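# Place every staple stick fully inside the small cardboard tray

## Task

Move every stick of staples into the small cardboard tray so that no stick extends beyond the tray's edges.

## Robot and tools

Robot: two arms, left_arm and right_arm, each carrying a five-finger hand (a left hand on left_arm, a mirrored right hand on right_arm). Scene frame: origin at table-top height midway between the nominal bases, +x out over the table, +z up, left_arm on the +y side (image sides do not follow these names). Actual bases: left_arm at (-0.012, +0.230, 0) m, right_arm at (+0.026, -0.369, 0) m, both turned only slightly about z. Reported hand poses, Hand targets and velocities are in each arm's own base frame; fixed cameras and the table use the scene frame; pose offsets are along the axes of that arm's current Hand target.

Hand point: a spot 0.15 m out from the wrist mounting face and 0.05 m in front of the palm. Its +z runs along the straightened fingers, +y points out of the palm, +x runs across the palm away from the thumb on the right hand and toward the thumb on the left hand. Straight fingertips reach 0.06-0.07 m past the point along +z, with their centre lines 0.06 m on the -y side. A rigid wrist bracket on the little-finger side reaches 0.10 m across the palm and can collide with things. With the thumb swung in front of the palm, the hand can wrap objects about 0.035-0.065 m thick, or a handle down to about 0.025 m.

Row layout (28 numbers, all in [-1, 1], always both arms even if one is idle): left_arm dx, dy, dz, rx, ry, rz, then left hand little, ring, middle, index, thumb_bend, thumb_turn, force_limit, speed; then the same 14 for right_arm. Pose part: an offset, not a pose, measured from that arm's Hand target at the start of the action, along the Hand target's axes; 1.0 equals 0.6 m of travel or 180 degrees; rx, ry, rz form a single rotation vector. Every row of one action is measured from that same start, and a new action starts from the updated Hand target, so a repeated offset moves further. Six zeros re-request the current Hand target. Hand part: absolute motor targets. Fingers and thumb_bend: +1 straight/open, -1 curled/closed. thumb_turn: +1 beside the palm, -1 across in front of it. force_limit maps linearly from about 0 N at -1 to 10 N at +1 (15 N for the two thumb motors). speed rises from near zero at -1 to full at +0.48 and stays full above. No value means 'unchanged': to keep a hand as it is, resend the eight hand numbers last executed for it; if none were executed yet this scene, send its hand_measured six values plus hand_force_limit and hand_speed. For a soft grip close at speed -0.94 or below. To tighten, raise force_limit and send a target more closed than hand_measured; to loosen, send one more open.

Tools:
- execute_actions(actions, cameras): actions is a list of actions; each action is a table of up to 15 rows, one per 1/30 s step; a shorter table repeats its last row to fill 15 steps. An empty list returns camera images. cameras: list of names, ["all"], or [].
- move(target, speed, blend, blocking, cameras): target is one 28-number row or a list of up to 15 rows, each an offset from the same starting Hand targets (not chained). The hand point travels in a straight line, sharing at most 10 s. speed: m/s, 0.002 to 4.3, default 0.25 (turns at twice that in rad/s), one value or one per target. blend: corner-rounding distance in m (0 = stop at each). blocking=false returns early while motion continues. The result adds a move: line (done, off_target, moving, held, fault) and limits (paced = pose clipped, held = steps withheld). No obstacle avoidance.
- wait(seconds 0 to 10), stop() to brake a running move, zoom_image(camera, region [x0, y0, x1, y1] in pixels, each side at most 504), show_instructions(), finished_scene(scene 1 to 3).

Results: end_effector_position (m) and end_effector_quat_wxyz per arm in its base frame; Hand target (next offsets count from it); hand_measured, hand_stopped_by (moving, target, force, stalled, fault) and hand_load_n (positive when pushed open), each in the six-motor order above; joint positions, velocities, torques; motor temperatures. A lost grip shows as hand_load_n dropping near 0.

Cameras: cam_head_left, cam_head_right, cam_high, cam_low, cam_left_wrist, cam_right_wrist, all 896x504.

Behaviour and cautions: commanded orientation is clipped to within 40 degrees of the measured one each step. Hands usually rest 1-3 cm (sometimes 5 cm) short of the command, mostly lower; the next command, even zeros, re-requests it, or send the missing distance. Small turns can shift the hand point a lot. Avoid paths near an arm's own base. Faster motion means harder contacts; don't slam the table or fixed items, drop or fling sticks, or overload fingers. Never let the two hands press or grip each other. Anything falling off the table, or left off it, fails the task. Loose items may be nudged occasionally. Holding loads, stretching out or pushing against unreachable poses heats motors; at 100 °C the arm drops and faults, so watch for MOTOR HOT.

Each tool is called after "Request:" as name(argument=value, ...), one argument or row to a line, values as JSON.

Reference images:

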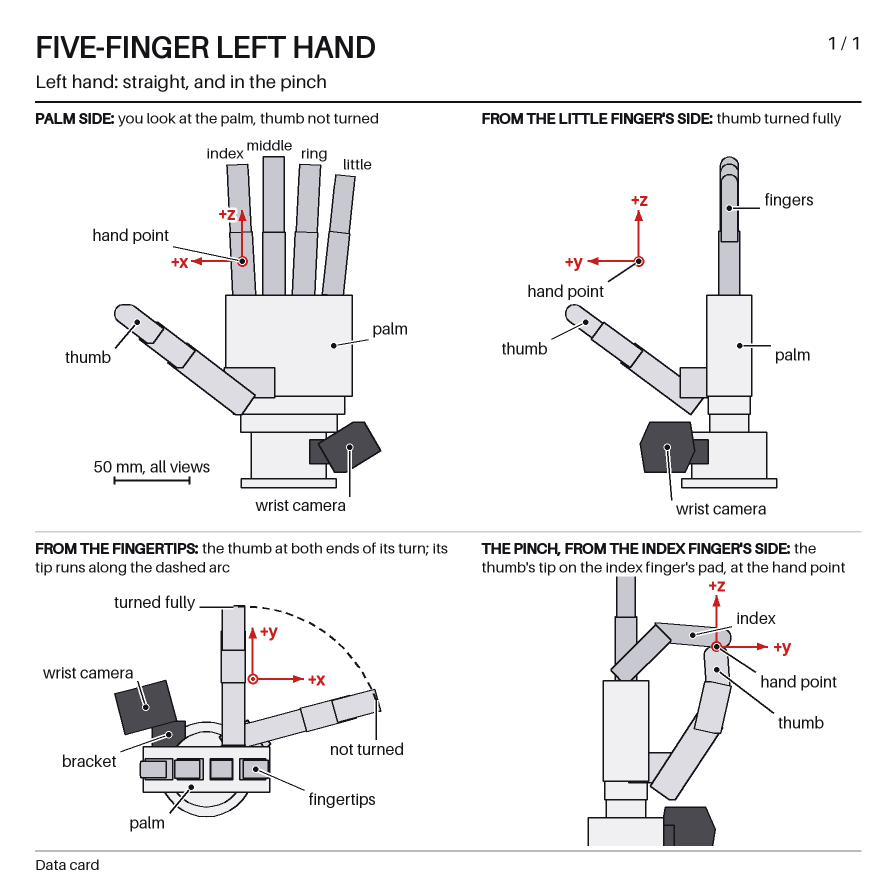

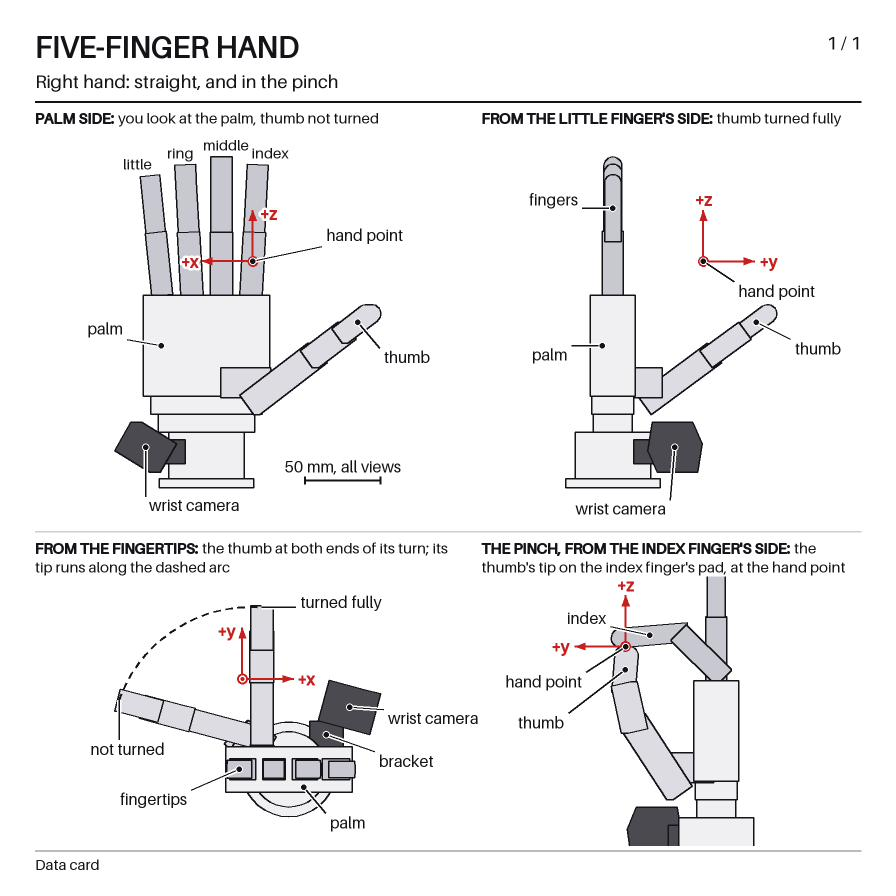

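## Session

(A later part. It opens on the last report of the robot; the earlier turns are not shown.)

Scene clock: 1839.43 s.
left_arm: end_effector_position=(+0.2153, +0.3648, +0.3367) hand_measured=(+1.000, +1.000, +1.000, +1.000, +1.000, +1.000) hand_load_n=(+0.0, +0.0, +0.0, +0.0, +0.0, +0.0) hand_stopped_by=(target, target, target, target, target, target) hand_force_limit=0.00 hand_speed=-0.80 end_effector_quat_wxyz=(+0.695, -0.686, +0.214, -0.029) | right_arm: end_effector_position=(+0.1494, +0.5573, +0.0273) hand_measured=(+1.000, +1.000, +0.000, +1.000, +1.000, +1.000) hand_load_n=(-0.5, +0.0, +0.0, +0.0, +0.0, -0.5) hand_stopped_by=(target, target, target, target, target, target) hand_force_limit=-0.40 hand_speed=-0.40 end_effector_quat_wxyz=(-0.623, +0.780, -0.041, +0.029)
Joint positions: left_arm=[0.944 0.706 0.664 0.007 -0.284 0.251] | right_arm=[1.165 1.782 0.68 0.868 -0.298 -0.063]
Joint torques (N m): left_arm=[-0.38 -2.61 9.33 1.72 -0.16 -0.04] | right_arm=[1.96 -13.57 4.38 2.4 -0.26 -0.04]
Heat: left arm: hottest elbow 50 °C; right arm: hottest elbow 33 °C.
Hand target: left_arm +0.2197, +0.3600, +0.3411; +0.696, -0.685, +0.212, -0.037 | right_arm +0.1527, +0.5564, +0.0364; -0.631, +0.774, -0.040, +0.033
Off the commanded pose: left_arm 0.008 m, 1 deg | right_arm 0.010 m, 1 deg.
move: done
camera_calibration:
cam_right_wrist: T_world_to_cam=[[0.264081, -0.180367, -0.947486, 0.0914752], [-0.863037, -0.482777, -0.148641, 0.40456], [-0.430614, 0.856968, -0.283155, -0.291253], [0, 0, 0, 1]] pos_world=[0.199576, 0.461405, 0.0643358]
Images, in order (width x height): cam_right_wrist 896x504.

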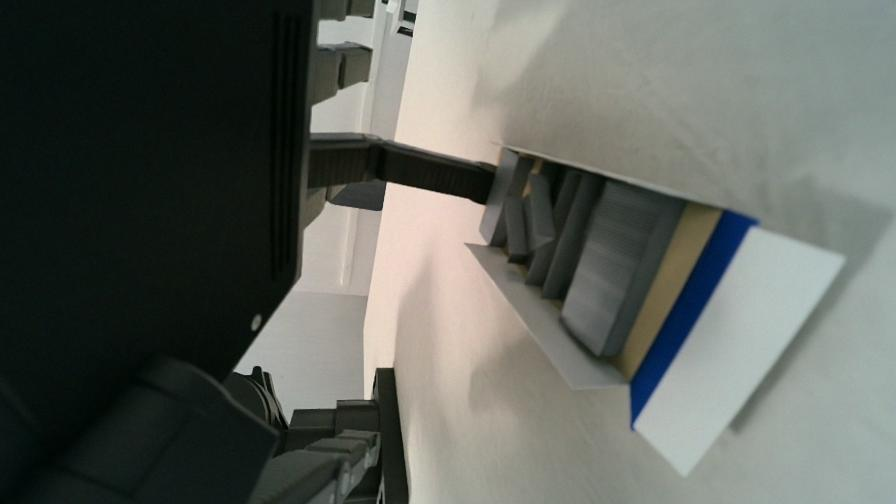

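Request:
move(
  target=[0,0,0,0,0,0,1,1,1,1,1,1,0,-0.8,0.0014,-0.1150,-0.0130,0,0,0,1,1,0.0,1,1,1,-0.4,-0.4],
  speed=0.1,
)

Request:
move(
  target=[0,0,0,0,0,0,1,1,1,1,1,1,0,-0.8,0,0,0,0,0,0,1,1,0.4,1,0.25,-1,-0.4,-0.4],
  speed=0.1,
  cameras=["cam_right_wrist"],
)

Request:
zoom_image(
  camera="cam_right_wrist",
  region=[540, 160, 790, 400],
)

Scene clock: 1870.93 s.
left_arm: end_effector_position=(+0.2153, +0.3648, +0.3367) hand_measured=(+1.000, +1.000, +1.000, +1.000, +1.000, +1.000) hand_load_n=(-0.5, +0.0, +0.0, +0.0, +0.0, +0.0) hand_stopped_by=(target, target, target, target, target, target) hand_force_limit=0.00 hand_speed=-0.80 end_effector_quat_wxyz=(+0.695, -0.686, +0.214, -0.029) | right_arm: end_effector_position=(+0.1446, +0.5460, +0.0815) hand_measured=(+1.000, +1.000, +0.000, +1.000, +1.000, +1.000) hand_load_n=(+0.0, +0.0, +0.0, +0.0, +0.5, +0.0) hand_stopped_by=(target, target, target, target, target, target) hand_force_limit=-0.40 hand_speed=-0.40 end_effector_quat_wxyz=(-0.613, +0.788, -0.045, +0.025)
Joint positions: left_arm=[0.944 0.706 0.664 0.007 -0.284 0.251] | right_arm=[1.165 1.589 0.68 0.648 -0.298 -0.063]
Joint torques (N m): left_arm=[0.21 -2.78 9.13 1.65 -0.2 0] | right_arm=[1.32 -11.52 9.69 2.04 -0.16 -0.05]
Heat: left arm: hottest elbow 50 °C; right arm: hottest elbow 33 °C.
Hand target: left_arm +0.2197, +0.3600, +0.3411; +0.696, -0.685, +0.212, -0.037 | right_arm +0.1542, +0.5626, +0.1056; -0.631, +0.774, -0.040, +0.033
Off the commanded pose: left_arm 0.008 m, 1 deg | right_arm 0.031 m, 3 deg.
move: off_target (right_arm)

Scene clock: 1872.93 s.
left_arm: end_effector_position=(+0.2153, +0.3648, +0.3367) hand_measured=(+1.000, +1.000, +1.000, +1.000, +1.000, +1.000) hand_load_n=(+0.0, +0.0, +0.0, +0.0, +0.0, +0.0) hand_stopped_by=(target, target, target, target, target, target) hand_force_limit=0.00 hand_speed=-0.80 end_effector_quat_wxyz=(+0.695, -0.686, +0.214, -0.029) | right_arm: end_effector_position=(+0.1446, +0.5460, +0.0815) hand_measured=(+1.000, +1.000, +0.400, +1.000, +0.250, -1.000) hand_load_n=(+0.0, +0.0, +0.0, +0.0, +0.0, +0.0) hand_stopped_by=(target, target, target, target, target, target) hand_force_limit=-0.40 hand_speed=-0.40 end_effector_quat_wxyz=(-0.613, +0.788, -0.045, +0.025)
Joint positions: left_arm=[0.944 0.706 0.664 0.007 -0.284 0.251] | right_arm=[1.165 1.589 0.68 0.648 -0.298 -0.063]
Joint torques (N m): left_arm=[-0.15 -3.72 9.05 1.95 -0.15 -0.08] | right_arm=[1.2 -12.04 9.61 1.91 -0.12 -0.01]
Heat: left arm: hottest elbow 50 °C; right arm: hottest elbow 33 °C.
Hand target: left_arm +0.2197, +0.3600, +0.3411; +0.696, -0.685, +0.212, -0.037 | right_arm +0.1542, +0.5626, +0.1056; -0.631, +0.774, -0.040, +0.033
Off the commanded pose: left_arm 0.008 m, 1 deg | right_arm 0.031 m, 3 deg.
move: off_target (right_arm)
camera_calibration:
cam_right_wrist: T_world_to_cam=[[0.253652, -0.204927, -0.945339, 0.156782], [-0.864572, -0.48631, -0.126561, 0.403374], [-0.433792, 0.849416, -0.300528, -0.262328], [0, 0, 0, 1]] pos_world=[0.195182, 0.451119, 0.120426]
Images, in order (width x height): cam_right_wrist 896x504.

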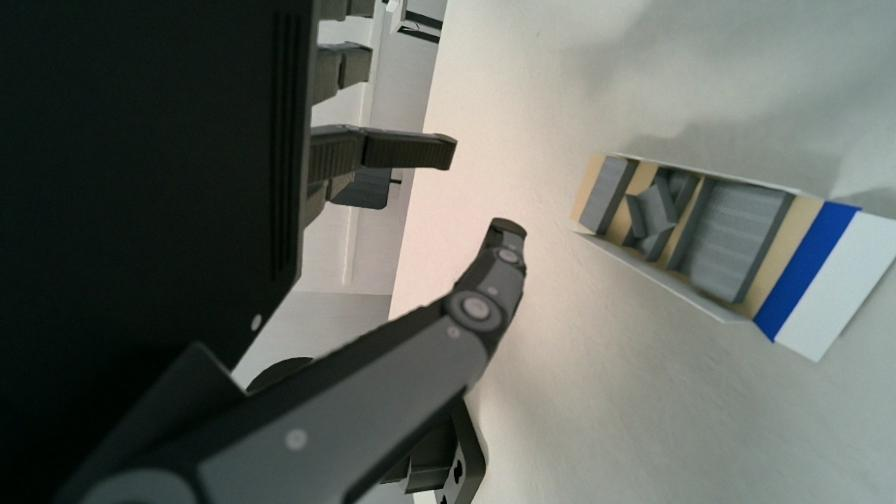

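Scaled by 2.016 from the camera's 896x504 image, which has a finer 1280x720 frame.

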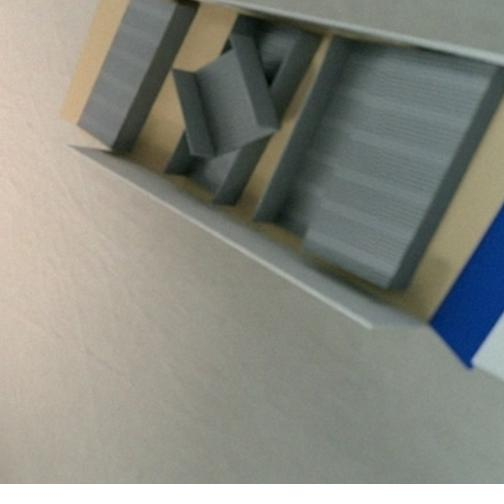

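Request:
zoom_image(
  camera="cam_right_wrist",
  region=[560, 140, 690, 270],
)

Scaled by 3.877 from the camera's 896x504 image, which has a finer 1280x720 frame.

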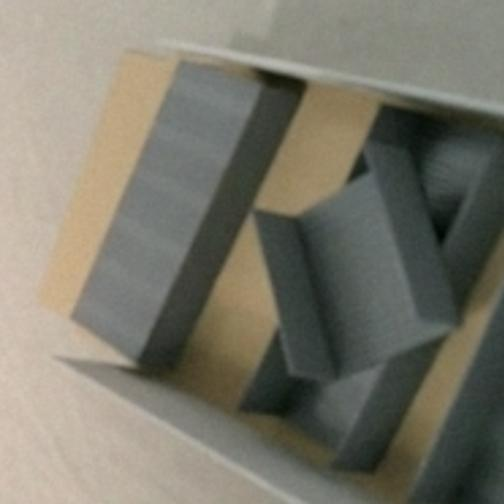

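Request:
move(
  target=[
    [0,0,0,0,0,0,1,1,1,1,1,1,0,-0.8,0.0049,-0.0246,0.0423,0,0,0,1,1,0.4,1,0.25,-1,-0.4,-0.4],
    [0,0,0,0,0,0,1,1,1,1,1,1,0,-0.8,-0.0007,0.0935,0.0222,0,0,0,1,1,0.4,1,0.25,-1,-0.4,-0.4],
  ],
  speed=0.1,
  cameras=["cam_right_wrist"],
)

Request:
zoom_image(
  camera="cam_right_wrist",
  region=[440, 120, 660, 320],
)

Scene clock: 1911.03 s.
left_arm: end_effector_position=(+0.2153, +0.3648, +0.3367) hand_measured=(+1.000, +1.000, +1.000, +1.000, +1.000, +1.000) hand_load_n=(+0.0, +0.0, +0.0, +0.0, +0.0, +0.0) hand_stopped_by=(target, target, target, target, target, target) hand_force_limit=0.00 hand_speed=-0.80 end_effector_quat_wxyz=(+0.695, -0.686, +0.214, -0.029) | right_arm: end_effector_position=(+0.1522, +0.5626, +0.0417) hand_measured=(+1.000, +1.000, +0.400, +1.000, +0.250, -1.000) hand_load_n=(+0.0, +0.0, +0.0, -0.5, +0.0, +0.0) hand_stopped_by=(target, target, target, target, target, target) hand_force_limit=-0.40 hand_speed=-0.40 end_effector_quat_wxyz=(-0.622, +0.781, -0.043, +0.030)
Joint positions: left_arm=[0.944 0.706 0.664 0.007 -0.284 0.251] | right_arm=[1.166 1.746 0.701 0.81 -0.294 -0.063]
Joint torques (N m): left_arm=[0.79 -3.49 8.98 1.7 -0.23 -0.01] | right_arm=[1.9 -12.22 5.26 3.04 -0.21 -0.05]
Heat: left arm: hottest elbow 50 °C; right arm: hottest elbow 36 °C.
Hand target: left_arm +0.2197, +0.3600, +0.3411; +0.696, -0.685, +0.212, -0.037 | right_arm +0.1540, +0.5643, +0.0480; -0.631, +0.774, -0.040, +0.033
Off the commanded pose: left_arm 0.008 m, 1 deg | right_arm 0.007 m, 1 deg.
move: done
camera_calibration:
cam_right_wrist: T_world_to_cam=[[0.263562, -0.183702, -0.946989, 0.107279], [-0.8648, -0.479937, -0.147587, 0.41022], [-0.427383, 0.857855, -0.285358, -0.29156], [0, 0, 0, 1]] pos_world=[0.201875, 0.466703, 0.0789362]
Images, in order (width x height): cam_right_wrist 896x504.

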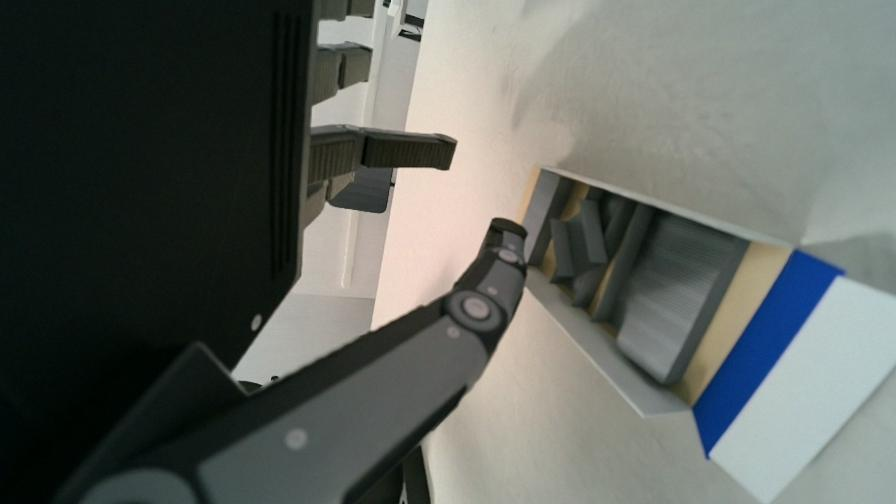

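Scaled by 2.291 from the camera's 896x504 image, which has a finer 1280x720 frame.

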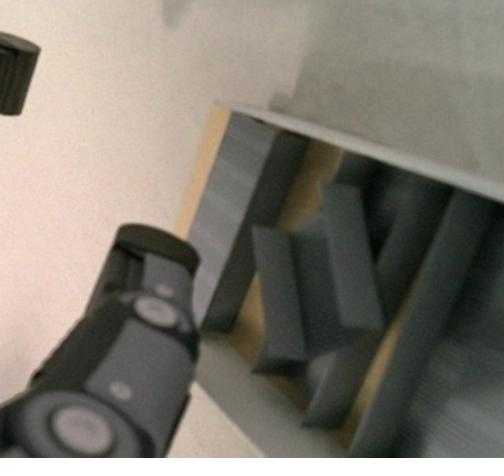

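Request:
move(
  target=[0,0,0,0,0,0,1,1,1,1,1,1,0,-0.8,0,0.0196,0.0057,0,0,0,1,1,0.4,1,0.25,-1,-0.4,-0.4],
  speed=0.04,
  cameras=["cam_right_wrist"],
)

Request:
zoom_image(
  camera="cam_right_wrist",
  region=[440, 120, 660, 320],
)

Scene clock: 1924.70 s.
left_arm: end_effector_position=(+0.2153, +0.3648, +0.3367) hand_measured=(+1.000, +1.000, +1.000, +1.000, +1.000, +1.000) hand_load_n=(+0.0, +0.0, +0.0, +0.0, +0.5, +0.0) hand_stopped_by=(target, target, target, target, target, target) hand_force_limit=0.00 hand_speed=-0.80 end_effector_quat_wxyz=(+0.695, -0.686, +0.214, -0.029) | right_arm: end_effector_position=(+0.1527, +0.5640, +0.0327) hand_measured=(+1.000, +1.000, +0.400, +1.000, +0.250, -1.000) hand_load_n=(+0.0, +0.0, +0.0, +0.0, +0.0, +0.0) hand_stopped_by=(target, target, target, target, target, target) hand_force_limit=-0.40 hand_speed=-0.40 end_effector_quat_wxyz=(-0.625, +0.779, -0.042, +0.031)
Joint positions: left_arm=[0.944 0.706 0.664 0.007 -0.284 0.251] | right_arm=[1.166 1.778 0.701 0.848 -0.294 -0.063]
Joint torques (N m): left_arm=[0.09 -3.55 9.06 1.91 -0.14 -0.06] | right_arm=[2.14 -11.69 5.01 2.91 -0.26 -0.08]
Heat: left arm: hottest elbow 50 °C; right arm: hottest elbow 35 °C.
Hand target: left_arm +0.2197, +0.3600, +0.3411; +0.696, -0.685, +0.212, -0.037 | right_arm +0.1541, +0.5652, +0.0357; -0.631, +0.774, -0.040, +0.033
Off the commanded pose: left_arm 0.008 m, 1 deg | right_arm 0.004 m, 1 deg.
move: done
camera_calibration:
cam_right_wrist: T_world_to_cam=[[0.265692, -0.178733, -0.947345, 0.0958312], [-0.864431, -0.479215, -0.152026, 0.40975], [-0.42681, 0.859307, -0.281825, -0.296069], [0, 0, 0, 1]] pos_world=[0.202374, 0.4679, 0.0696381]
Images, in order (width x height): cam_right_wrist 896x504.

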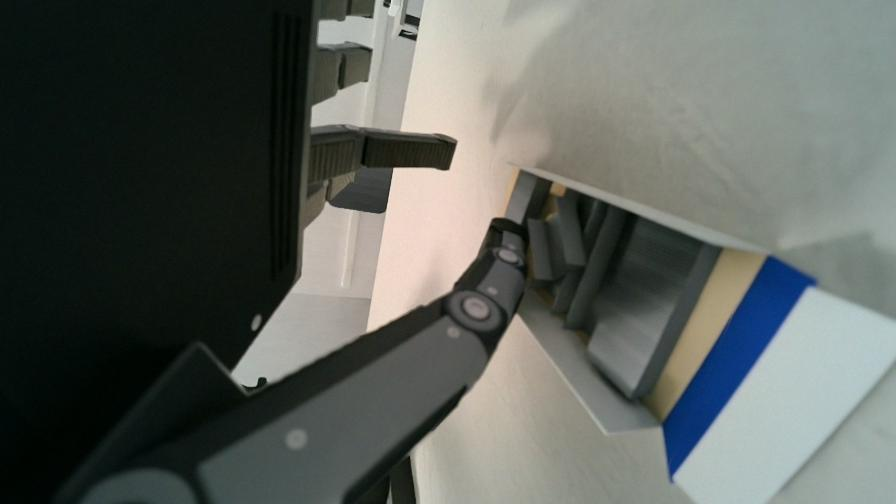

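Scaled by 2.291 from the camera's 896x504 image, which has a finer 1280x720 frame.

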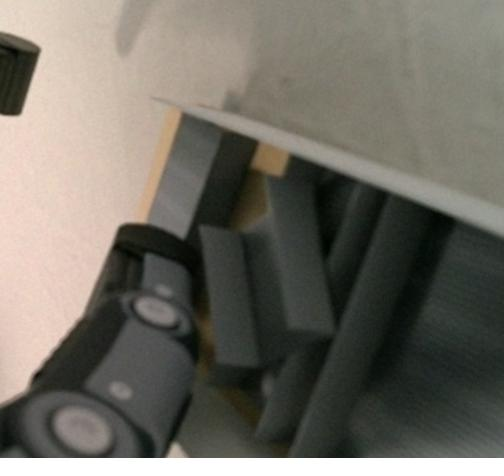

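Request:
move(
  target=[0,0,0,0,0,0,1,1,1,1,1,1,0,-0.8,0,0.0080,0.0032,0,0,0,1,1,0.4,1,0.25,-1,-0.4,-0.4],
  speed=0.03,
  cameras=["cam_right_wrist"],
)

Request:
zoom_image(
  camera="cam_right_wrist",
  region=[440, 120, 660, 320],
)

Scene clock: 1928.17 s.
left_arm: end_effector_position=(+0.2153, +0.3648, +0.3367) hand_measured=(+1.000, +1.000, +1.000, +1.000, +1.000, +1.000) hand_load_n=(+0.0, +0.0, +0.0, +0.0, +0.0, +0.0) hand_stopped_by=(target, target, target, target, target, target) hand_force_limit=0.00 hand_speed=-0.80 end_effector_quat_wxyz=(+0.695, -0.686, +0.214, -0.029) | right_arm: end_effector_position=(+0.1532, +0.5650, +0.0312) hand_measured=(+1.000, +1.000, +0.400, +1.000, +0.250, -1.000) hand_load_n=(+0.0, +0.0, +0.0, +0.0, +0.0, +0.0) hand_stopped_by=(target, target, target, target, target, target) hand_force_limit=-0.40 hand_speed=-0.40 end_effector_quat_wxyz=(-0.627, +0.777, -0.041, +0.032)
Joint positions: left_arm=[0.944 0.706 0.664 0.007 -0.284 0.251] | right_arm=[1.166 1.788 0.701 0.866 -0.294 -0.063]
Joint torques (N m): left_arm=[0.15 -3.55 9.13 1.61 -0.16 0.08] | right_arm=[2.2 -11.34 5.26 2.92 -0.21 -0.02]
Heat: left arm: hottest elbow 50 °C; right arm: hottest elbow 35 °C.
Hand target: left_arm +0.2197, +0.3600, +0.3411; +0.696, -0.685, +0.212, -0.037 | right_arm +0.1542, +0.5661, +0.0306; -0.631, +0.774, -0.040, +0.033
Off the commanded pose: left_arm 0.008 m, 1 deg | right_arm 0.002 m, 0 deg.
move: done
camera_calibration:
cam_right_wrist: T_world_to_cam=[[0.268724, -0.171806, -0.947771, 0.0900309], [-0.863959, -0.478031, -0.158307, 0.409883], [-0.425866, 0.861376, -0.276892, -0.298582], [0, 0, 0, 1]] pos_world=[0.202773, 0.468596, 0.0675408]
Images, in order (width x height): cam_right_wrist 896x504.

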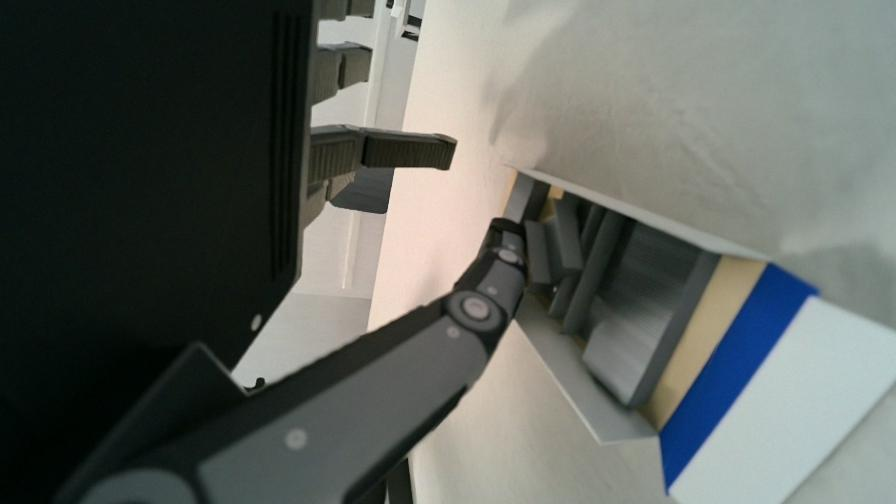

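Scaled by 2.291 from the camera's 896x504 image, which has a finer 1280x720 frame.

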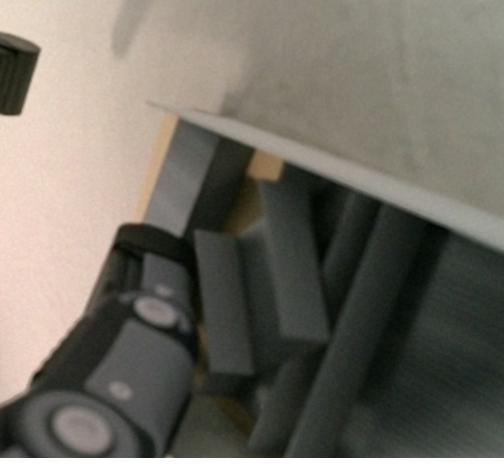

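Request:
move(
  target=[0,0,0,0,0,0,1,1,1,1,1,1,0,-0.8,0,0.0047,0.0020,0,0,0,1,1,0.4,1,0.25,-1,-0.4,-0.4],
  speed=0.03,
  cameras=["cam_right_wrist"],
)

Request:
zoom_image(
  camera="cam_right_wrist",
  region=[460, 140, 620, 300],
)

Scene clock: 1932.93 s.
left_arm: end_effector_position=(+0.2153, +0.3648, +0.3367) hand_measured=(+1.000, +1.000, +1.000, +1.000, +1.000, +1.000) hand_load_n=(+0.0, +0.0, +0.0, +0.0, +0.0, +0.0) hand_stopped_by=(target, target, target, target, target, target) hand_force_limit=0.00 hand_speed=-0.80 end_effector_quat_wxyz=(+0.695, -0.686, +0.214, -0.029) | right_arm: end_effector_position=(+0.1535, +0.5658, +0.0307) hand_measured=(+1.000, +1.000, +0.400, +1.000, +0.250, -1.000) hand_load_n=(+0.0, +0.0, +0.0, +0.0, -1.0, +0.0) hand_stopped_by=(target, target, target, target, target, target) hand_force_limit=-0.40 hand_speed=-0.40 end_effector_quat_wxyz=(-0.630, +0.775, -0.041, +0.033)
Joint positions: left_arm=[0.944 0.706 0.664 0.007 -0.284 0.251] | right_arm=[1.166 1.795 0.701 0.878 -0.294 -0.063]
Joint torques (N m): left_arm=[-0.5 -3.96 9.14 1.77 -0.15 -0.04] | right_arm=[1.79 -11.11 5.19 2.76 -0.09 -0.08]
Heat: left arm: hottest elbow 50 °C; right arm: hottest elbow 35 °C.
Hand target: left_arm +0.2197, +0.3600, +0.3411; +0.696, -0.685, +0.212, -0.037 | right_arm +0.1543, +0.5668, +0.0277; -0.631, +0.774, -0.040, +0.033
Off the commanded pose: left_arm 0.008 m, 1 deg | right_arm 0.003 m, 0 deg.
move: done
camera_calibration:
cam_right_wrist: T_world_to_cam=[[0.270934, -0.166477, -0.948093, 0.0862067], [-0.863559, -0.47718, -0.162988, 0.410013], [-0.425278, 0.862893, -0.273047, -0.300375], [0, 0, 0, 1]] pos_world=[0.202971, 0.469193, 0.0665427]
Images, in order (width x height): cam_right_wrist 896x504.

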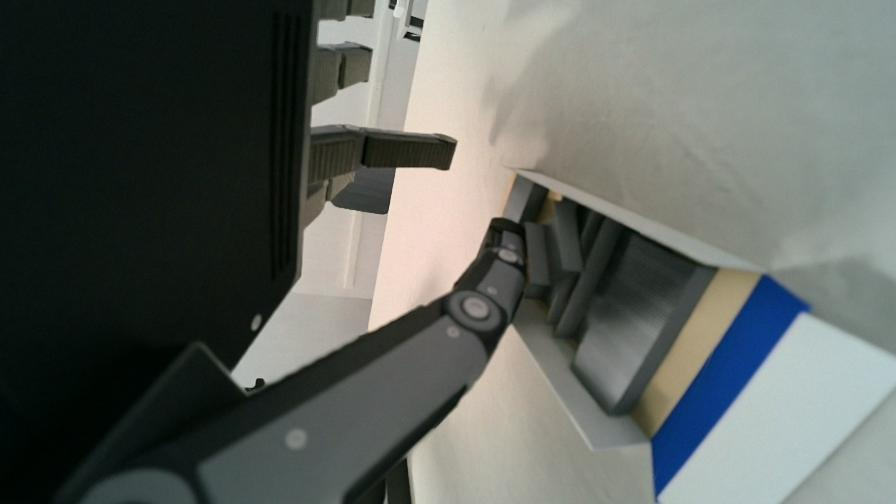

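Scaled by 3.150 from the camera's 896x504 image, which has a finer 1280x720 frame.

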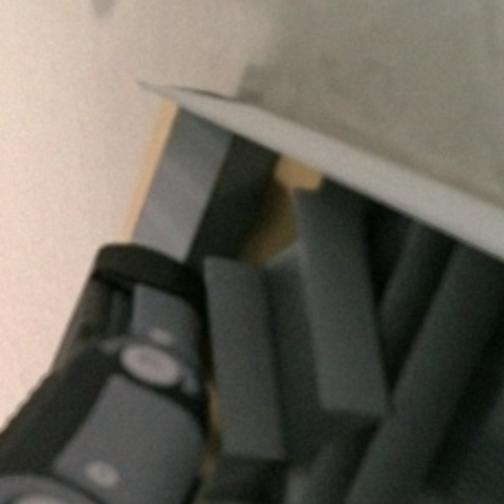

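Request:
move(
  target=[
    [0,0,0,0,0,0,1,1,1,1,1,1,0,-0.8,0,-0.0397,-0.0081,0,0,0,1,1,0.4,1,0.25,-1,-0.4,-0.4],
    [0,0,0,0,0,0,1,1,1,1,1,1,0,-0.8,0.0003,-0.0316,-0.0146,0,0,0,1,1,0.4,1,0.25,-1,-0.4,-0.4],
  ],
  speed=0.05,
)

Scene clock: 1952.20 s.
left_arm: end_effector_position=(+0.2153, +0.3648, +0.3367) hand_measured=(+1.000, +1.000, +1.000, +1.000, +1.000, +1.000) hand_load_n=(+0.0, +0.0, -0.5, +0.0, +0.0, +0.0) hand_stopped_by=(target, target, target, target, target, target) hand_force_limit=0.00 hand_speed=-0.80 end_effector_quat_wxyz=(+0.695, -0.686, +0.214, -0.029) | right_arm: end_effector_position=(+0.1521, +0.5634, +0.0423) hand_measured=(+1.000, +1.000, +0.400, +1.000, +0.250, -1.000) hand_load_n=(+0.0, +0.0, +0.0, +0.0, +0.0, +0.0) hand_stopped_by=(target, target, target, target, target, target) hand_force_limit=-0.40 hand_speed=-0.40 end_effector_quat_wxyz=(-0.625, +0.779, -0.042, +0.030)
Joint positions: left_arm=[0.944 0.706 0.664 0.007 -0.284 0.251] | right_arm=[1.166 1.749 0.701 0.819 -0.296 -0.063]
Joint torques (N m): left_arm=[-0.09 -2.78 9.24 1.8 -0.2 -0.09] | right_arm=[1.73 -12.4 4.86 2.78 -0.19 -0.05]
Heat: left arm: hottest elbow 50 °C; right arm: hottest elbow 34 °C.
Hand target: left_arm +0.2197, +0.3600, +0.3411; +0.696, -0.685, +0.212, -0.037 | right_arm +0.1540, +0.5620, +0.0480; -0.631, +0.774, -0.040, +0.033
Off the commanded pose: left_arm 0.008 m, 1 deg | right_arm 0.006 m, 1 deg.
move: done

Request:
move(
  target=[0,0,0,0,0,0,1,1,1,1,1,1,0,-0.8,0.0004,-0.0045,-0.0080,0,0,0,1,1,0.4,1,0.25,-1,-0.4,-0.4],
  speed=0.05,
)

Scene clock: 1955.53 s.
left_arm: end_effector_position=(+0.2153, +0.3648, +0.3367) hand_measured=(+1.000, +1.000, +1.000, +1.000, +1.000, +1.000) hand_load_n=(+0.0, +0.0, +0.0, +0.0, +0.0, +0.0) hand_stopped_by=(target, target, target, target, target, target) hand_force_limit=0.00 hand_speed=-0.80 end_effector_quat_wxyz=(+0.695, -0.686, +0.214, -0.029) | right_arm: end_effector_position=(+0.1500, +0.5588, +0.0425) hand_measured=(+1.000, +1.000, +0.400, +1.000, +0.250, -1.000) hand_load_n=(+0.0, +0.0, +0.0, +0.0, +0.0, +0.0) hand_stopped_by=(target, target, target, target, target, target) hand_force_limit=-0.40 hand_speed=-0.40 end_effector_quat_wxyz=(-0.624, +0.780, -0.041, +0.029)
Joint positions: left_arm=[0.944 0.706 0.664 0.007 -0.284 0.251] | right_arm=[1.165 1.739 0.688 0.819 -0.299 -0.063]
Joint torques (N m): left_arm=[0.03 -2.43 8.8 1.69 -0.17 -0.02] | right_arm=[1.03 -13.51 4.94 2.43 -0.25 -0.05]
Heat: left arm: hottest elbow 50 °C; right arm: hottest elbow 34 °C.
Hand target: left_arm +0.2197, +0.3600, +0.3411; +0.696, -0.685, +0.212, -0.037 | right_arm +0.1537, +0.5578, +0.0515; -0.631, +0.774, -0.040, +0.033
Off the commanded pose: left_arm 0.008 m, 1 deg | right_arm 0.010 m, 1 deg.
move: done

Request:
move(
  target=[0,0,0,0,0,0,1,1,1,1,1,1,0,-0.8,0,0.0302,0.0070,0,0,0,1,1,0.4,1,0.25,-1,-0.4,-0.4],
  speed=0.04,
  cameras=["cam_right_wrist"],
)

Request:
zoom_image(
  camera="cam_right_wrist",
  region=[460, 140, 620, 300],
)

Scene clock: 1958.97 s.
left_arm: end_effector_position=(+0.2153, +0.3648, +0.3367) hand_measured=(+1.000, +1.000, +1.000, +1.000, +1.000, +1.000) hand_load_n=(+0.0, +0.0, +0.0, +0.0, +0.0, +0.0) hand_stopped_by=(target, target, target, target, target, target) hand_force_limit=0.00 hand_speed=-0.80 end_effector_quat_wxyz=(+0.695, -0.686, +0.214, -0.029) | right_arm: end_effector_position=(+0.1504, +0.5599, +0.0314) hand_measured=(+1.000, +1.000, +0.400, +1.000, +0.250, -1.000) hand_load_n=(+0.0, +0.0, +0.0, +0.0, +0.0, +0.0) hand_stopped_by=(target, target, target, target, target, target) hand_force_limit=-0.40 hand_speed=-0.40 end_effector_quat_wxyz=(-0.626, +0.778, -0.040, +0.030)
Joint positions: left_arm=[0.944 0.706 0.664 0.007 -0.284 0.251] | right_arm=[1.165 1.778 0.686 0.866 -0.299 -0.063]
Joint torques (N m): left_arm=[-1.14 -3.55 8.99 1.77 -0.19 -0.04] | right_arm=[1.55 -10.7 4.42 2.93 -0.23 -0.04]
Heat: left arm: hottest elbow 50 °C; right arm: hottest elbow 34 °C.
Hand target: left_arm +0.2197, +0.3600, +0.3411; +0.696, -0.685, +0.212, -0.037 | right_arm +0.1538, +0.5582, +0.0330; -0.631, +0.774, -0.040, +0.033
Off the commanded pose: left_arm 0.008 m, 1 deg | right_arm 0.004 m, 1 deg.
move: done
camera_calibration:
cam_right_wrist: T_world_to_cam=[[0.266972, -0.173539, -0.947951, 0.0912913], [-0.862229, -0.482374, -0.154523, 0.407112], [-0.430451, 0.858603, -0.27841, -0.293127], [0, 0, 0, 1]] pos_world=[0.200474, 0.463902, 0.0678383]
Images, in order (width x height): cam_right_wrist 896x504.

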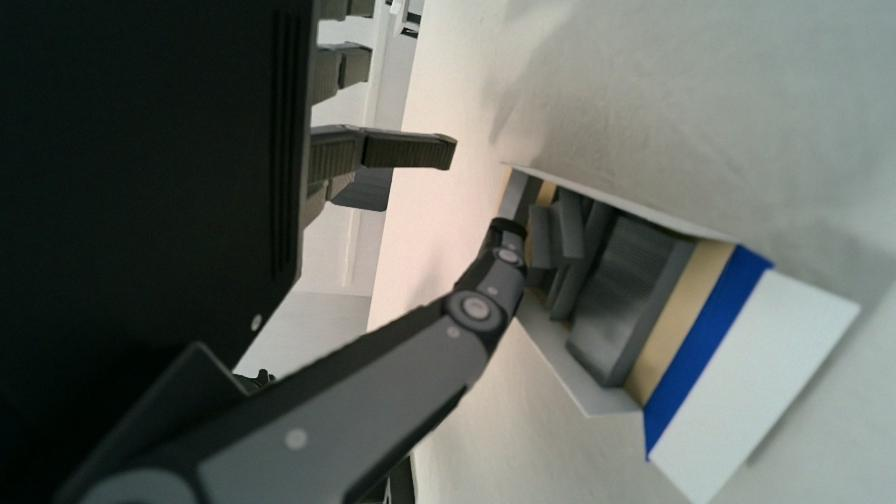

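Scaled by 3.150 from the camera's 896x504 image, which has a finer 1280x720 frame.

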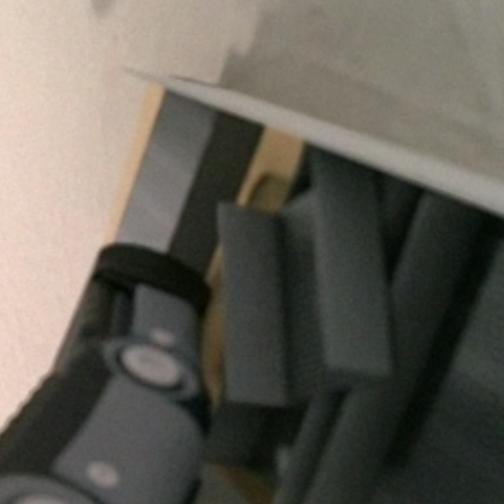

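Request:
move(
  target=[0,0,0,0,0,0,1,1,1,1,1,1,0,-0.8,0,0.0098,0.0010,0,0,0,1,1,0.4,1,0.25,-1,-0.4,-0.4],
  speed=0.03,
  cameras=["cam_right_wrist"],
)

Request:
zoom_image(
  camera="cam_right_wrist",
  region=[460, 140, 620, 300],
)

Scene clock: 1963.70 s.
left_arm: end_effector_position=(+0.2153, +0.3648, +0.3367) hand_measured=(+1.000, +1.000, +1.000, +1.000, +1.000, +1.000) hand_load_n=(+0.0, +0.0, +0.0, +0.0, +0.0, +0.0) hand_stopped_by=(target, target, target, target, target, target) hand_force_limit=0.00 hand_speed=-0.80 end_effector_quat_wxyz=(+0.695, -0.686, +0.214, -0.029) | right_arm: end_effector_position=(+0.1506, +0.5606, +0.0277) hand_measured=(+1.000, +1.000, +0.400, +1.000, +0.250, -1.000) hand_load_n=(+0.0, +0.0, +0.0, +0.0, +0.0, +0.0) hand_stopped_by=(target, target, target, target, target, target) hand_force_limit=-0.40 hand_speed=-0.40 end_effector_quat_wxyz=(-0.628, +0.777, -0.040, +0.030)
Joint positions: left_arm=[0.944 0.706 0.664 0.007 -0.284 0.251] | right_arm=[1.165 1.792 0.686 0.884 -0.3 -0.063]
Joint torques (N m): left_arm=[0.15 -2.43 9.21 1.62 -0.18 -0.06] | right_arm=[1.49 -11.93 4.1 2.78 -0.24 -0.13]
Heat: left arm: hottest elbow 50 °C; right arm: hottest elbow 34 °C.
Hand target: left_arm +0.2197, +0.3600, +0.3411; +0.696, -0.685, +0.212, -0.037 | right_arm +0.1537, +0.5577, +0.0270; -0.631, +0.774, -0.040, +0.033
Off the commanded pose: left_arm 0.008 m, 1 deg | right_arm 0.004 m, 1 deg.
move: done
camera_calibration:
cam_right_wrist: T_world_to_cam=[[0.268514, -0.169625, -0.948223, 0.0855193], [-0.861639, -0.4824, -0.1577, 0.407018], [-0.430673, 0.859371, -0.275686, -0.295041], [0, 0, 0, 1]] pos_world=[0.200674, 0.464401, 0.0639395]
Images, in order (width x height): cam_right_wrist 896x504.

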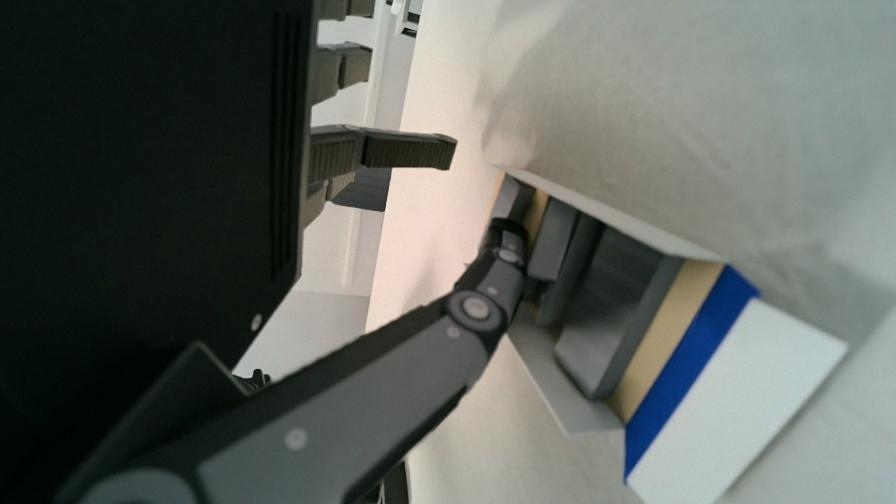

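Scaled by 3.150 from the camera's 896x504 image, which has a finer 1280x720 frame.

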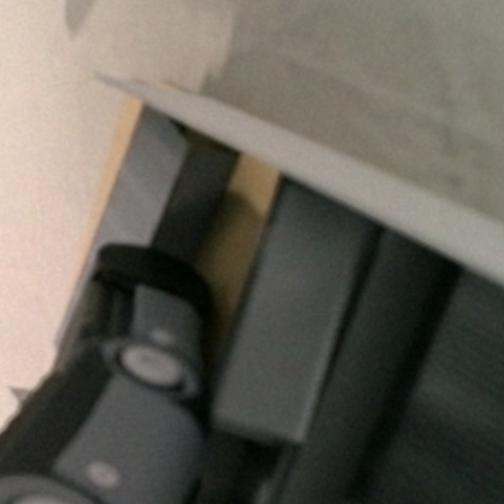

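Request:
zoom_image(
  camera="cam_right_wrist",
  region=[510, 180, 610, 300],
)

Scaled by 4.200 from the camera's 896x504 image, which has a finer 1280x720 frame.

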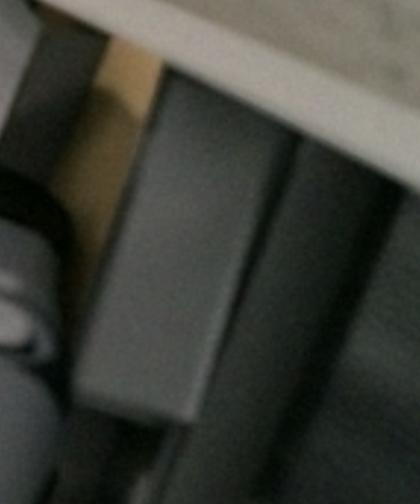

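Request:
move(
  target=[0,0,0,0,0,0,1,1,1,1,1,1,0,-0.8,0,-0.1300,-0.0265,0,0,0,1,1,0.4,1,0.25,-1,-0.4,-0.4],
  speed=0.06,
  cameras=["cam_right_wrist"],
)

Request:
zoom_image(
  camera="cam_right_wrist",
  region=[560, 130, 760, 330],
)

Scene clock: 1971.90 s.
left_arm: end_effector_position=(+0.2153, +0.3648, +0.3367) hand_measured=(+1.000, +1.000, +1.000, +1.000, +1.000, +1.000) hand_load_n=(+0.0, +0.0, -0.5, +0.0, +0.0, +0.0) hand_stopped_by=(target, target, target, target, target, target) hand_force_limit=0.00 hand_speed=-0.80 end_effector_quat_wxyz=(+0.695, -0.686, +0.214, -0.029) | right_arm: end_effector_position=(+0.1454, +0.5486, +0.0884) hand_measured=(+1.000, +1.000, +0.400, +1.000, +0.250, -1.000) hand_load_n=(+0.0, +0.0, +0.0, +0.0, +0.0, +0.0) hand_stopped_by=(target, target, target, target, target, target) hand_force_limit=-0.40 hand_speed=-0.40 end_effector_quat_wxyz=(-0.618, +0.785, -0.043, +0.026)
Joint positions: left_arm=[0.944 0.706 0.664 0.007 -0.284 0.251] | right_arm=[1.165 1.581 0.686 0.646 -0.3 -0.063]
Joint torques (N m): left_arm=[-0.15 -3.08 8.92 1.7 -0.25 -0.02] | right_arm=[1.44 -11.46 8.59 1.95 -0.23 -0.1]
Heat: left arm: hottest elbow 50 °C; right arm: hottest elbow 34 °C.
Hand target: left_arm +0.2197, +0.3600, +0.3411; +0.696, -0.685, +0.212, -0.037 | right_arm +0.1537, +0.5579, +0.1067; -0.631, +0.774, -0.040, +0.033
Off the commanded pose: left_arm 0.008 m, 1 deg | right_arm 0.022 m, 2 deg.
move: off_target (right_arm)
camera_calibration:
cam_right_wrist: T_world_to_cam=[[0.258434, -0.193173, -0.946518, 0.156615], [-0.863219, -0.486025, -0.136499, 0.406667], [-0.433664, 0.852329, -0.292356, -0.264464], [0, 0, 0, 1]] pos_world=[0.195879, 0.453314, 0.12643]
Images, in order (width x height): cam_right_wrist 896x504.

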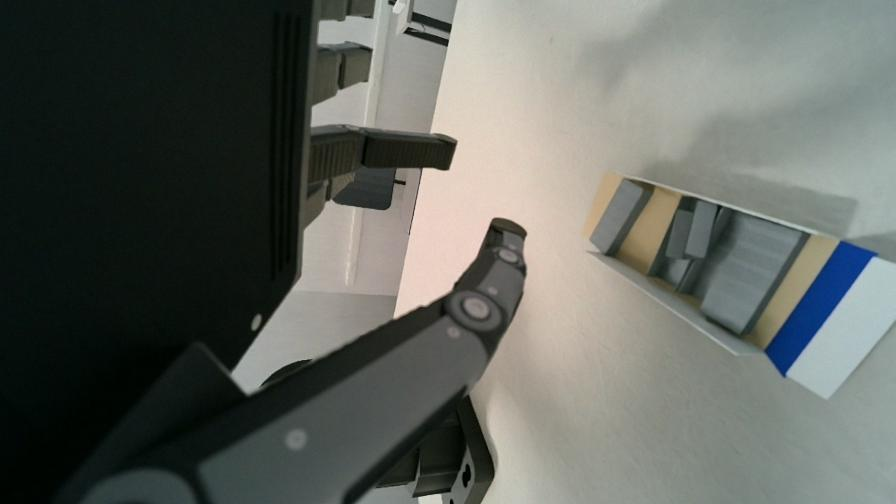

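Scaled by 2.520 from the camera's 896x504 image, which has a finer 1280x720 frame.

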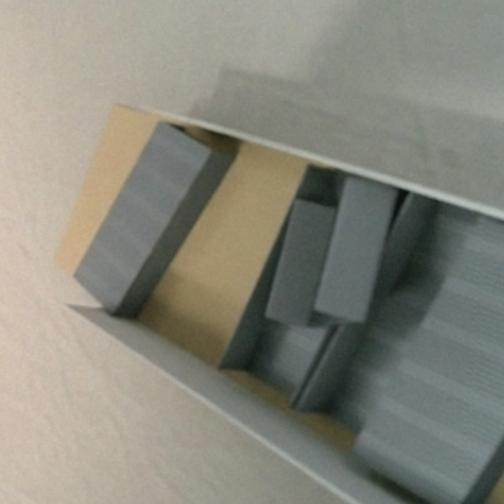

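Request:
move(
  target=[
    [0,0,0,0,0,0,1,1,1,1,1,1,0,-0.8,0.0045,-0.0222,0.0421,0,0,0,1,1,0.4,1,0.25,-1,-0.4,-0.4],
    [0,0,0,0,0,0,1,1,1,1,1,1,0,-0.8,-0.0032,0.0953,0.0227,0,0,0,1,1,0.4,1,0.25,-1,-0.4,-0.4],
  ],
  speed=0.1,
  cameras=["cam_right_wrist"],
)

Request:
zoom_image(
  camera="cam_right_wrist",
  region=[440, 120, 660, 320],
)

Scene clock: 2005.10 s.
left_arm: end_effector_position=(+0.2153, +0.3648, +0.3367) hand_measured=(+1.000, +1.000, +1.000, +1.000, +1.000, +1.000) hand_load_n=(+0.0, +0.0, +0.0, +0.0, +0.0, -0.5) hand_stopped_by=(target, target, target, target, target, target) hand_force_limit=0.00 hand_speed=-0.80 end_effector_quat_wxyz=(+0.695, -0.686, +0.214, -0.029) | right_arm: end_effector_position=(+0.1508, +0.5581, +0.0418) hand_measured=(+1.000, +1.000, +0.400, +1.000, +0.250, -1.000) hand_load_n=(+0.0, -0.5, +0.0, +0.0, +0.0, +0.0) hand_stopped_by=(target, target, target, target, target, target) hand_force_limit=-0.40 hand_speed=-0.40 end_effector_quat_wxyz=(-0.622, +0.781, -0.043, +0.030)
Joint positions: left_arm=[0.944 0.706 0.664 0.007 -0.284 0.251] | right_arm=[1.165 1.738 0.687 0.816 -0.293 -0.063]
Joint torques (N m): left_arm=[1.14 -2.67 9.14 1.65 -0.22 -0.01] | right_arm=[1.67 -11.69 5.29 2.93 -0.19 -0.02]
Heat: left arm: hottest elbow 50 °C; right arm: hottest elbow 36 °C.
Hand target: left_arm +0.2197, +0.3600, +0.3411; +0.696, -0.685, +0.212, -0.037 | right_arm +0.1520, +0.5599, +0.0480; -0.631, +0.774, -0.040, +0.033
Off the commanded pose: left_arm 0.008 m, 1 deg | right_arm 0.006 m, 1 deg.
move: done
camera_calibration:
cam_right_wrist: T_world_to_cam=[[0.26339, -0.184112, -0.946957, 0.107145], [-0.865336, -0.478977, -0.147563, 0.406391], [-0.426403, 0.858303, -0.285477, -0.288619], [0, 0, 0, 1]] pos_world=[0.200375, 0.462102, 0.0790363]
Images, in order (width x height): cam_right_wrist 896x504.

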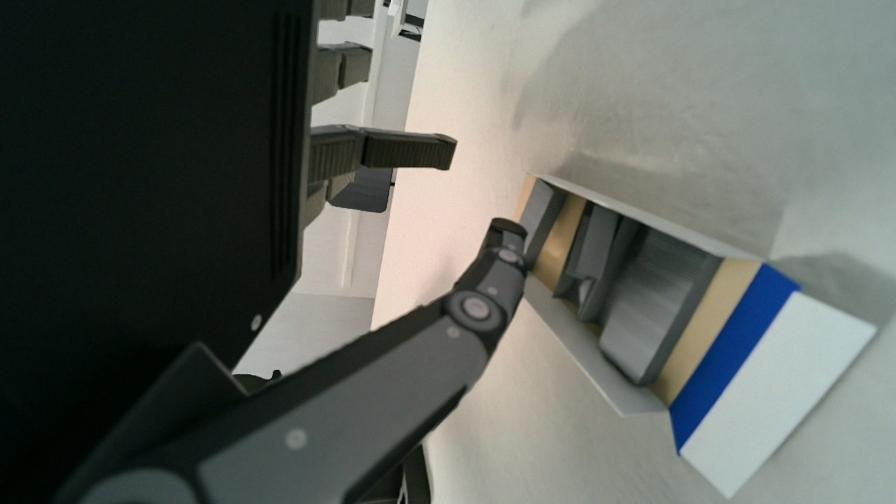

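Scaled by 2.291 from the camera's 896x504 image, which has a finer 1280x720 frame.

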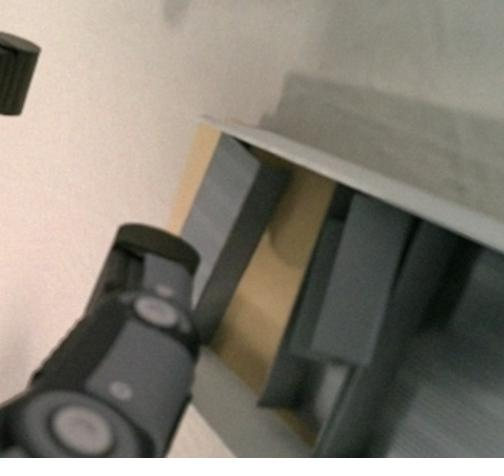

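Request:
move(
  target=[0,0,0,0,0,0,1,1,1,1,1,1,0,-0.8,0,0.0310,0.0063,0,0,0,1,1,0.4,1,0.25,-1,-0.4,-0.4],
  speed=0.04,
  cameras=["cam_right_wrist"],
)

Request:
zoom_image(
  camera="cam_right_wrist",
  region=[440, 140, 620, 320],
)

Scene clock: 2008.97 s.
left_arm: end_effector_position=(+0.2153, +0.3648, +0.3367) hand_measured=(+1.000, +1.000, +1.000, +1.000, +1.000, +1.000) hand_load_n=(+0.0, +0.0, +0.0, +0.0, +0.0, +0.0) hand_stopped_by=(target, target, target, target, target, target) hand_force_limit=0.00 hand_speed=-0.80 end_effector_quat_wxyz=(+0.695, -0.686, +0.214, -0.029) | right_arm: end_effector_position=(+0.1515, +0.5602, +0.0275) hand_measured=(+1.000, +1.000, +0.400, +1.000, +0.250, -1.000) hand_load_n=(+0.0, +0.0, +0.0, +0.0, +0.0, +0.0) hand_stopped_by=(target, target, target, target, target, target) hand_force_limit=-0.40 hand_speed=-0.40 end_effector_quat_wxyz=(-0.626, +0.778, -0.042, +0.031)
Joint positions: left_arm=[0.944 0.706 0.664 0.007 -0.284 0.251] | right_arm=[1.165 1.79 0.687 0.878 -0.294 -0.063]
Joint torques (N m): left_arm=[0.09 -2.96 9.13 1.74 -0.17 -0.05] | right_arm=[1.9 -12.04 4.63 2.63 -0.2 -0.08]
Heat: left arm: hottest elbow 50 °C; right arm: hottest elbow 36 °C.
Hand target: left_arm +0.2197, +0.3600, +0.3411; +0.696, -0.685, +0.212, -0.037 | right_arm +0.1520, +0.5598, +0.0291; -0.631, +0.774, -0.040, +0.033
Off the commanded pose: left_arm 0.008 m, 1 deg | right_arm 0.002 m, 1 deg.
move: done
camera_calibration:
cam_right_wrist: T_world_to_cam=[[0.26711, -0.175206, -0.947605, 0.0882703], [-0.864384, -0.478274, -0.155222, 0.405663], [-0.426019, 0.860556, -0.279197, -0.295755], [0, 0, 0, 1]] pos_world=[0.201073, 0.463998, 0.0640394]
Images, in order (width x height): cam_right_wrist 896x504.

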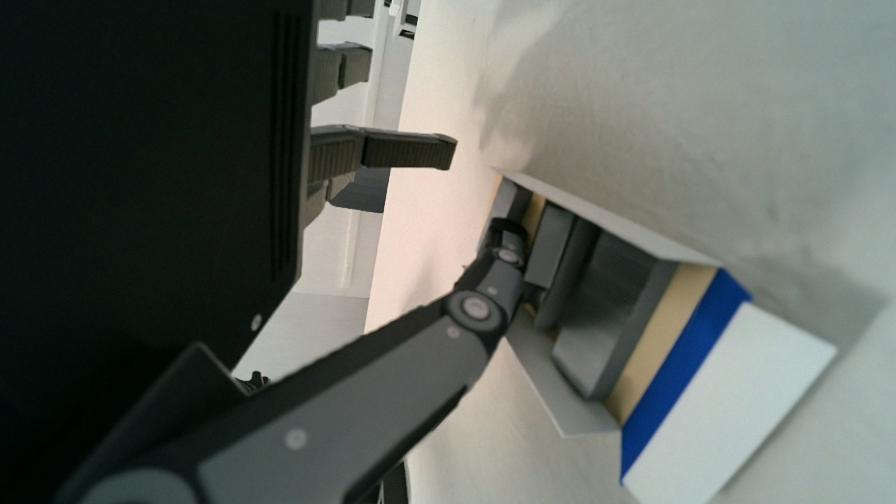

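Scaled by 2.800 from the camera's 896x504 image, which has a finer 1280x720 frame.

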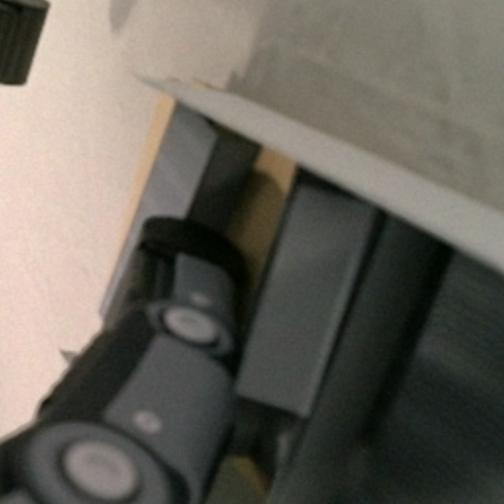

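Request:
move(
  target=[0,0,0,0,0,0,1,1,1,1,1,1,0,-0.8,0,0.0033,0.0007,0,0,0,1,1,0.4,1,0.25,-1,-0.4,-0.4],
  speed=0.03,
)

Scene clock: 2011.80 s.
left_arm: end_effector_position=(+0.2153, +0.3648, +0.3367) hand_measured=(+1.000, +1.000, +1.000, +1.000, +1.000, +1.000) hand_load_n=(+0.0, +0.0, +0.0, +0.0, +0.0, +0.0) hand_stopped_by=(target, target, target, target, target, target) hand_force_limit=0.00 hand_speed=-0.80 end_effector_quat_wxyz=(+0.695, -0.686, +0.214, -0.029) | right_arm: end_effector_position=(+0.1517, +0.5607, +0.0273) hand_measured=(+1.000, +1.000, +0.400, +1.000, +0.250, -1.000) hand_load_n=(+0.0, +0.0, +0.0, +0.0, +0.0, +0.0) hand_stopped_by=(target, target, target, target, target, target) hand_force_limit=-0.40 hand_speed=-0.40 end_effector_quat_wxyz=(-0.627, +0.777, -0.042, +0.032)
Joint positions: left_arm=[0.944 0.706 0.664 0.007 -0.284 0.251] | right_arm=[1.165 1.793 0.687 0.884 -0.294 -0.063]
Joint torques (N m): left_arm=[-0.21 -3.66 9.21 1.59 -0.17 -0.05] | right_arm=[1.9 -12.04 4.55 2.89 -0.17 -0.1]
Heat: left arm: hottest elbow 50 °C; right arm: hottest elbow 36 °C.
Hand target: left_arm +0.2197, +0.3600, +0.3411; +0.696, -0.685, +0.212, -0.037 | right_arm +0.1520, +0.5599, +0.0270; -0.631, +0.774, -0.040, +0.033
Off the commanded pose: left_arm 0.008 m, 1 deg | right_arm 0.001 m, 1 deg.
move: done


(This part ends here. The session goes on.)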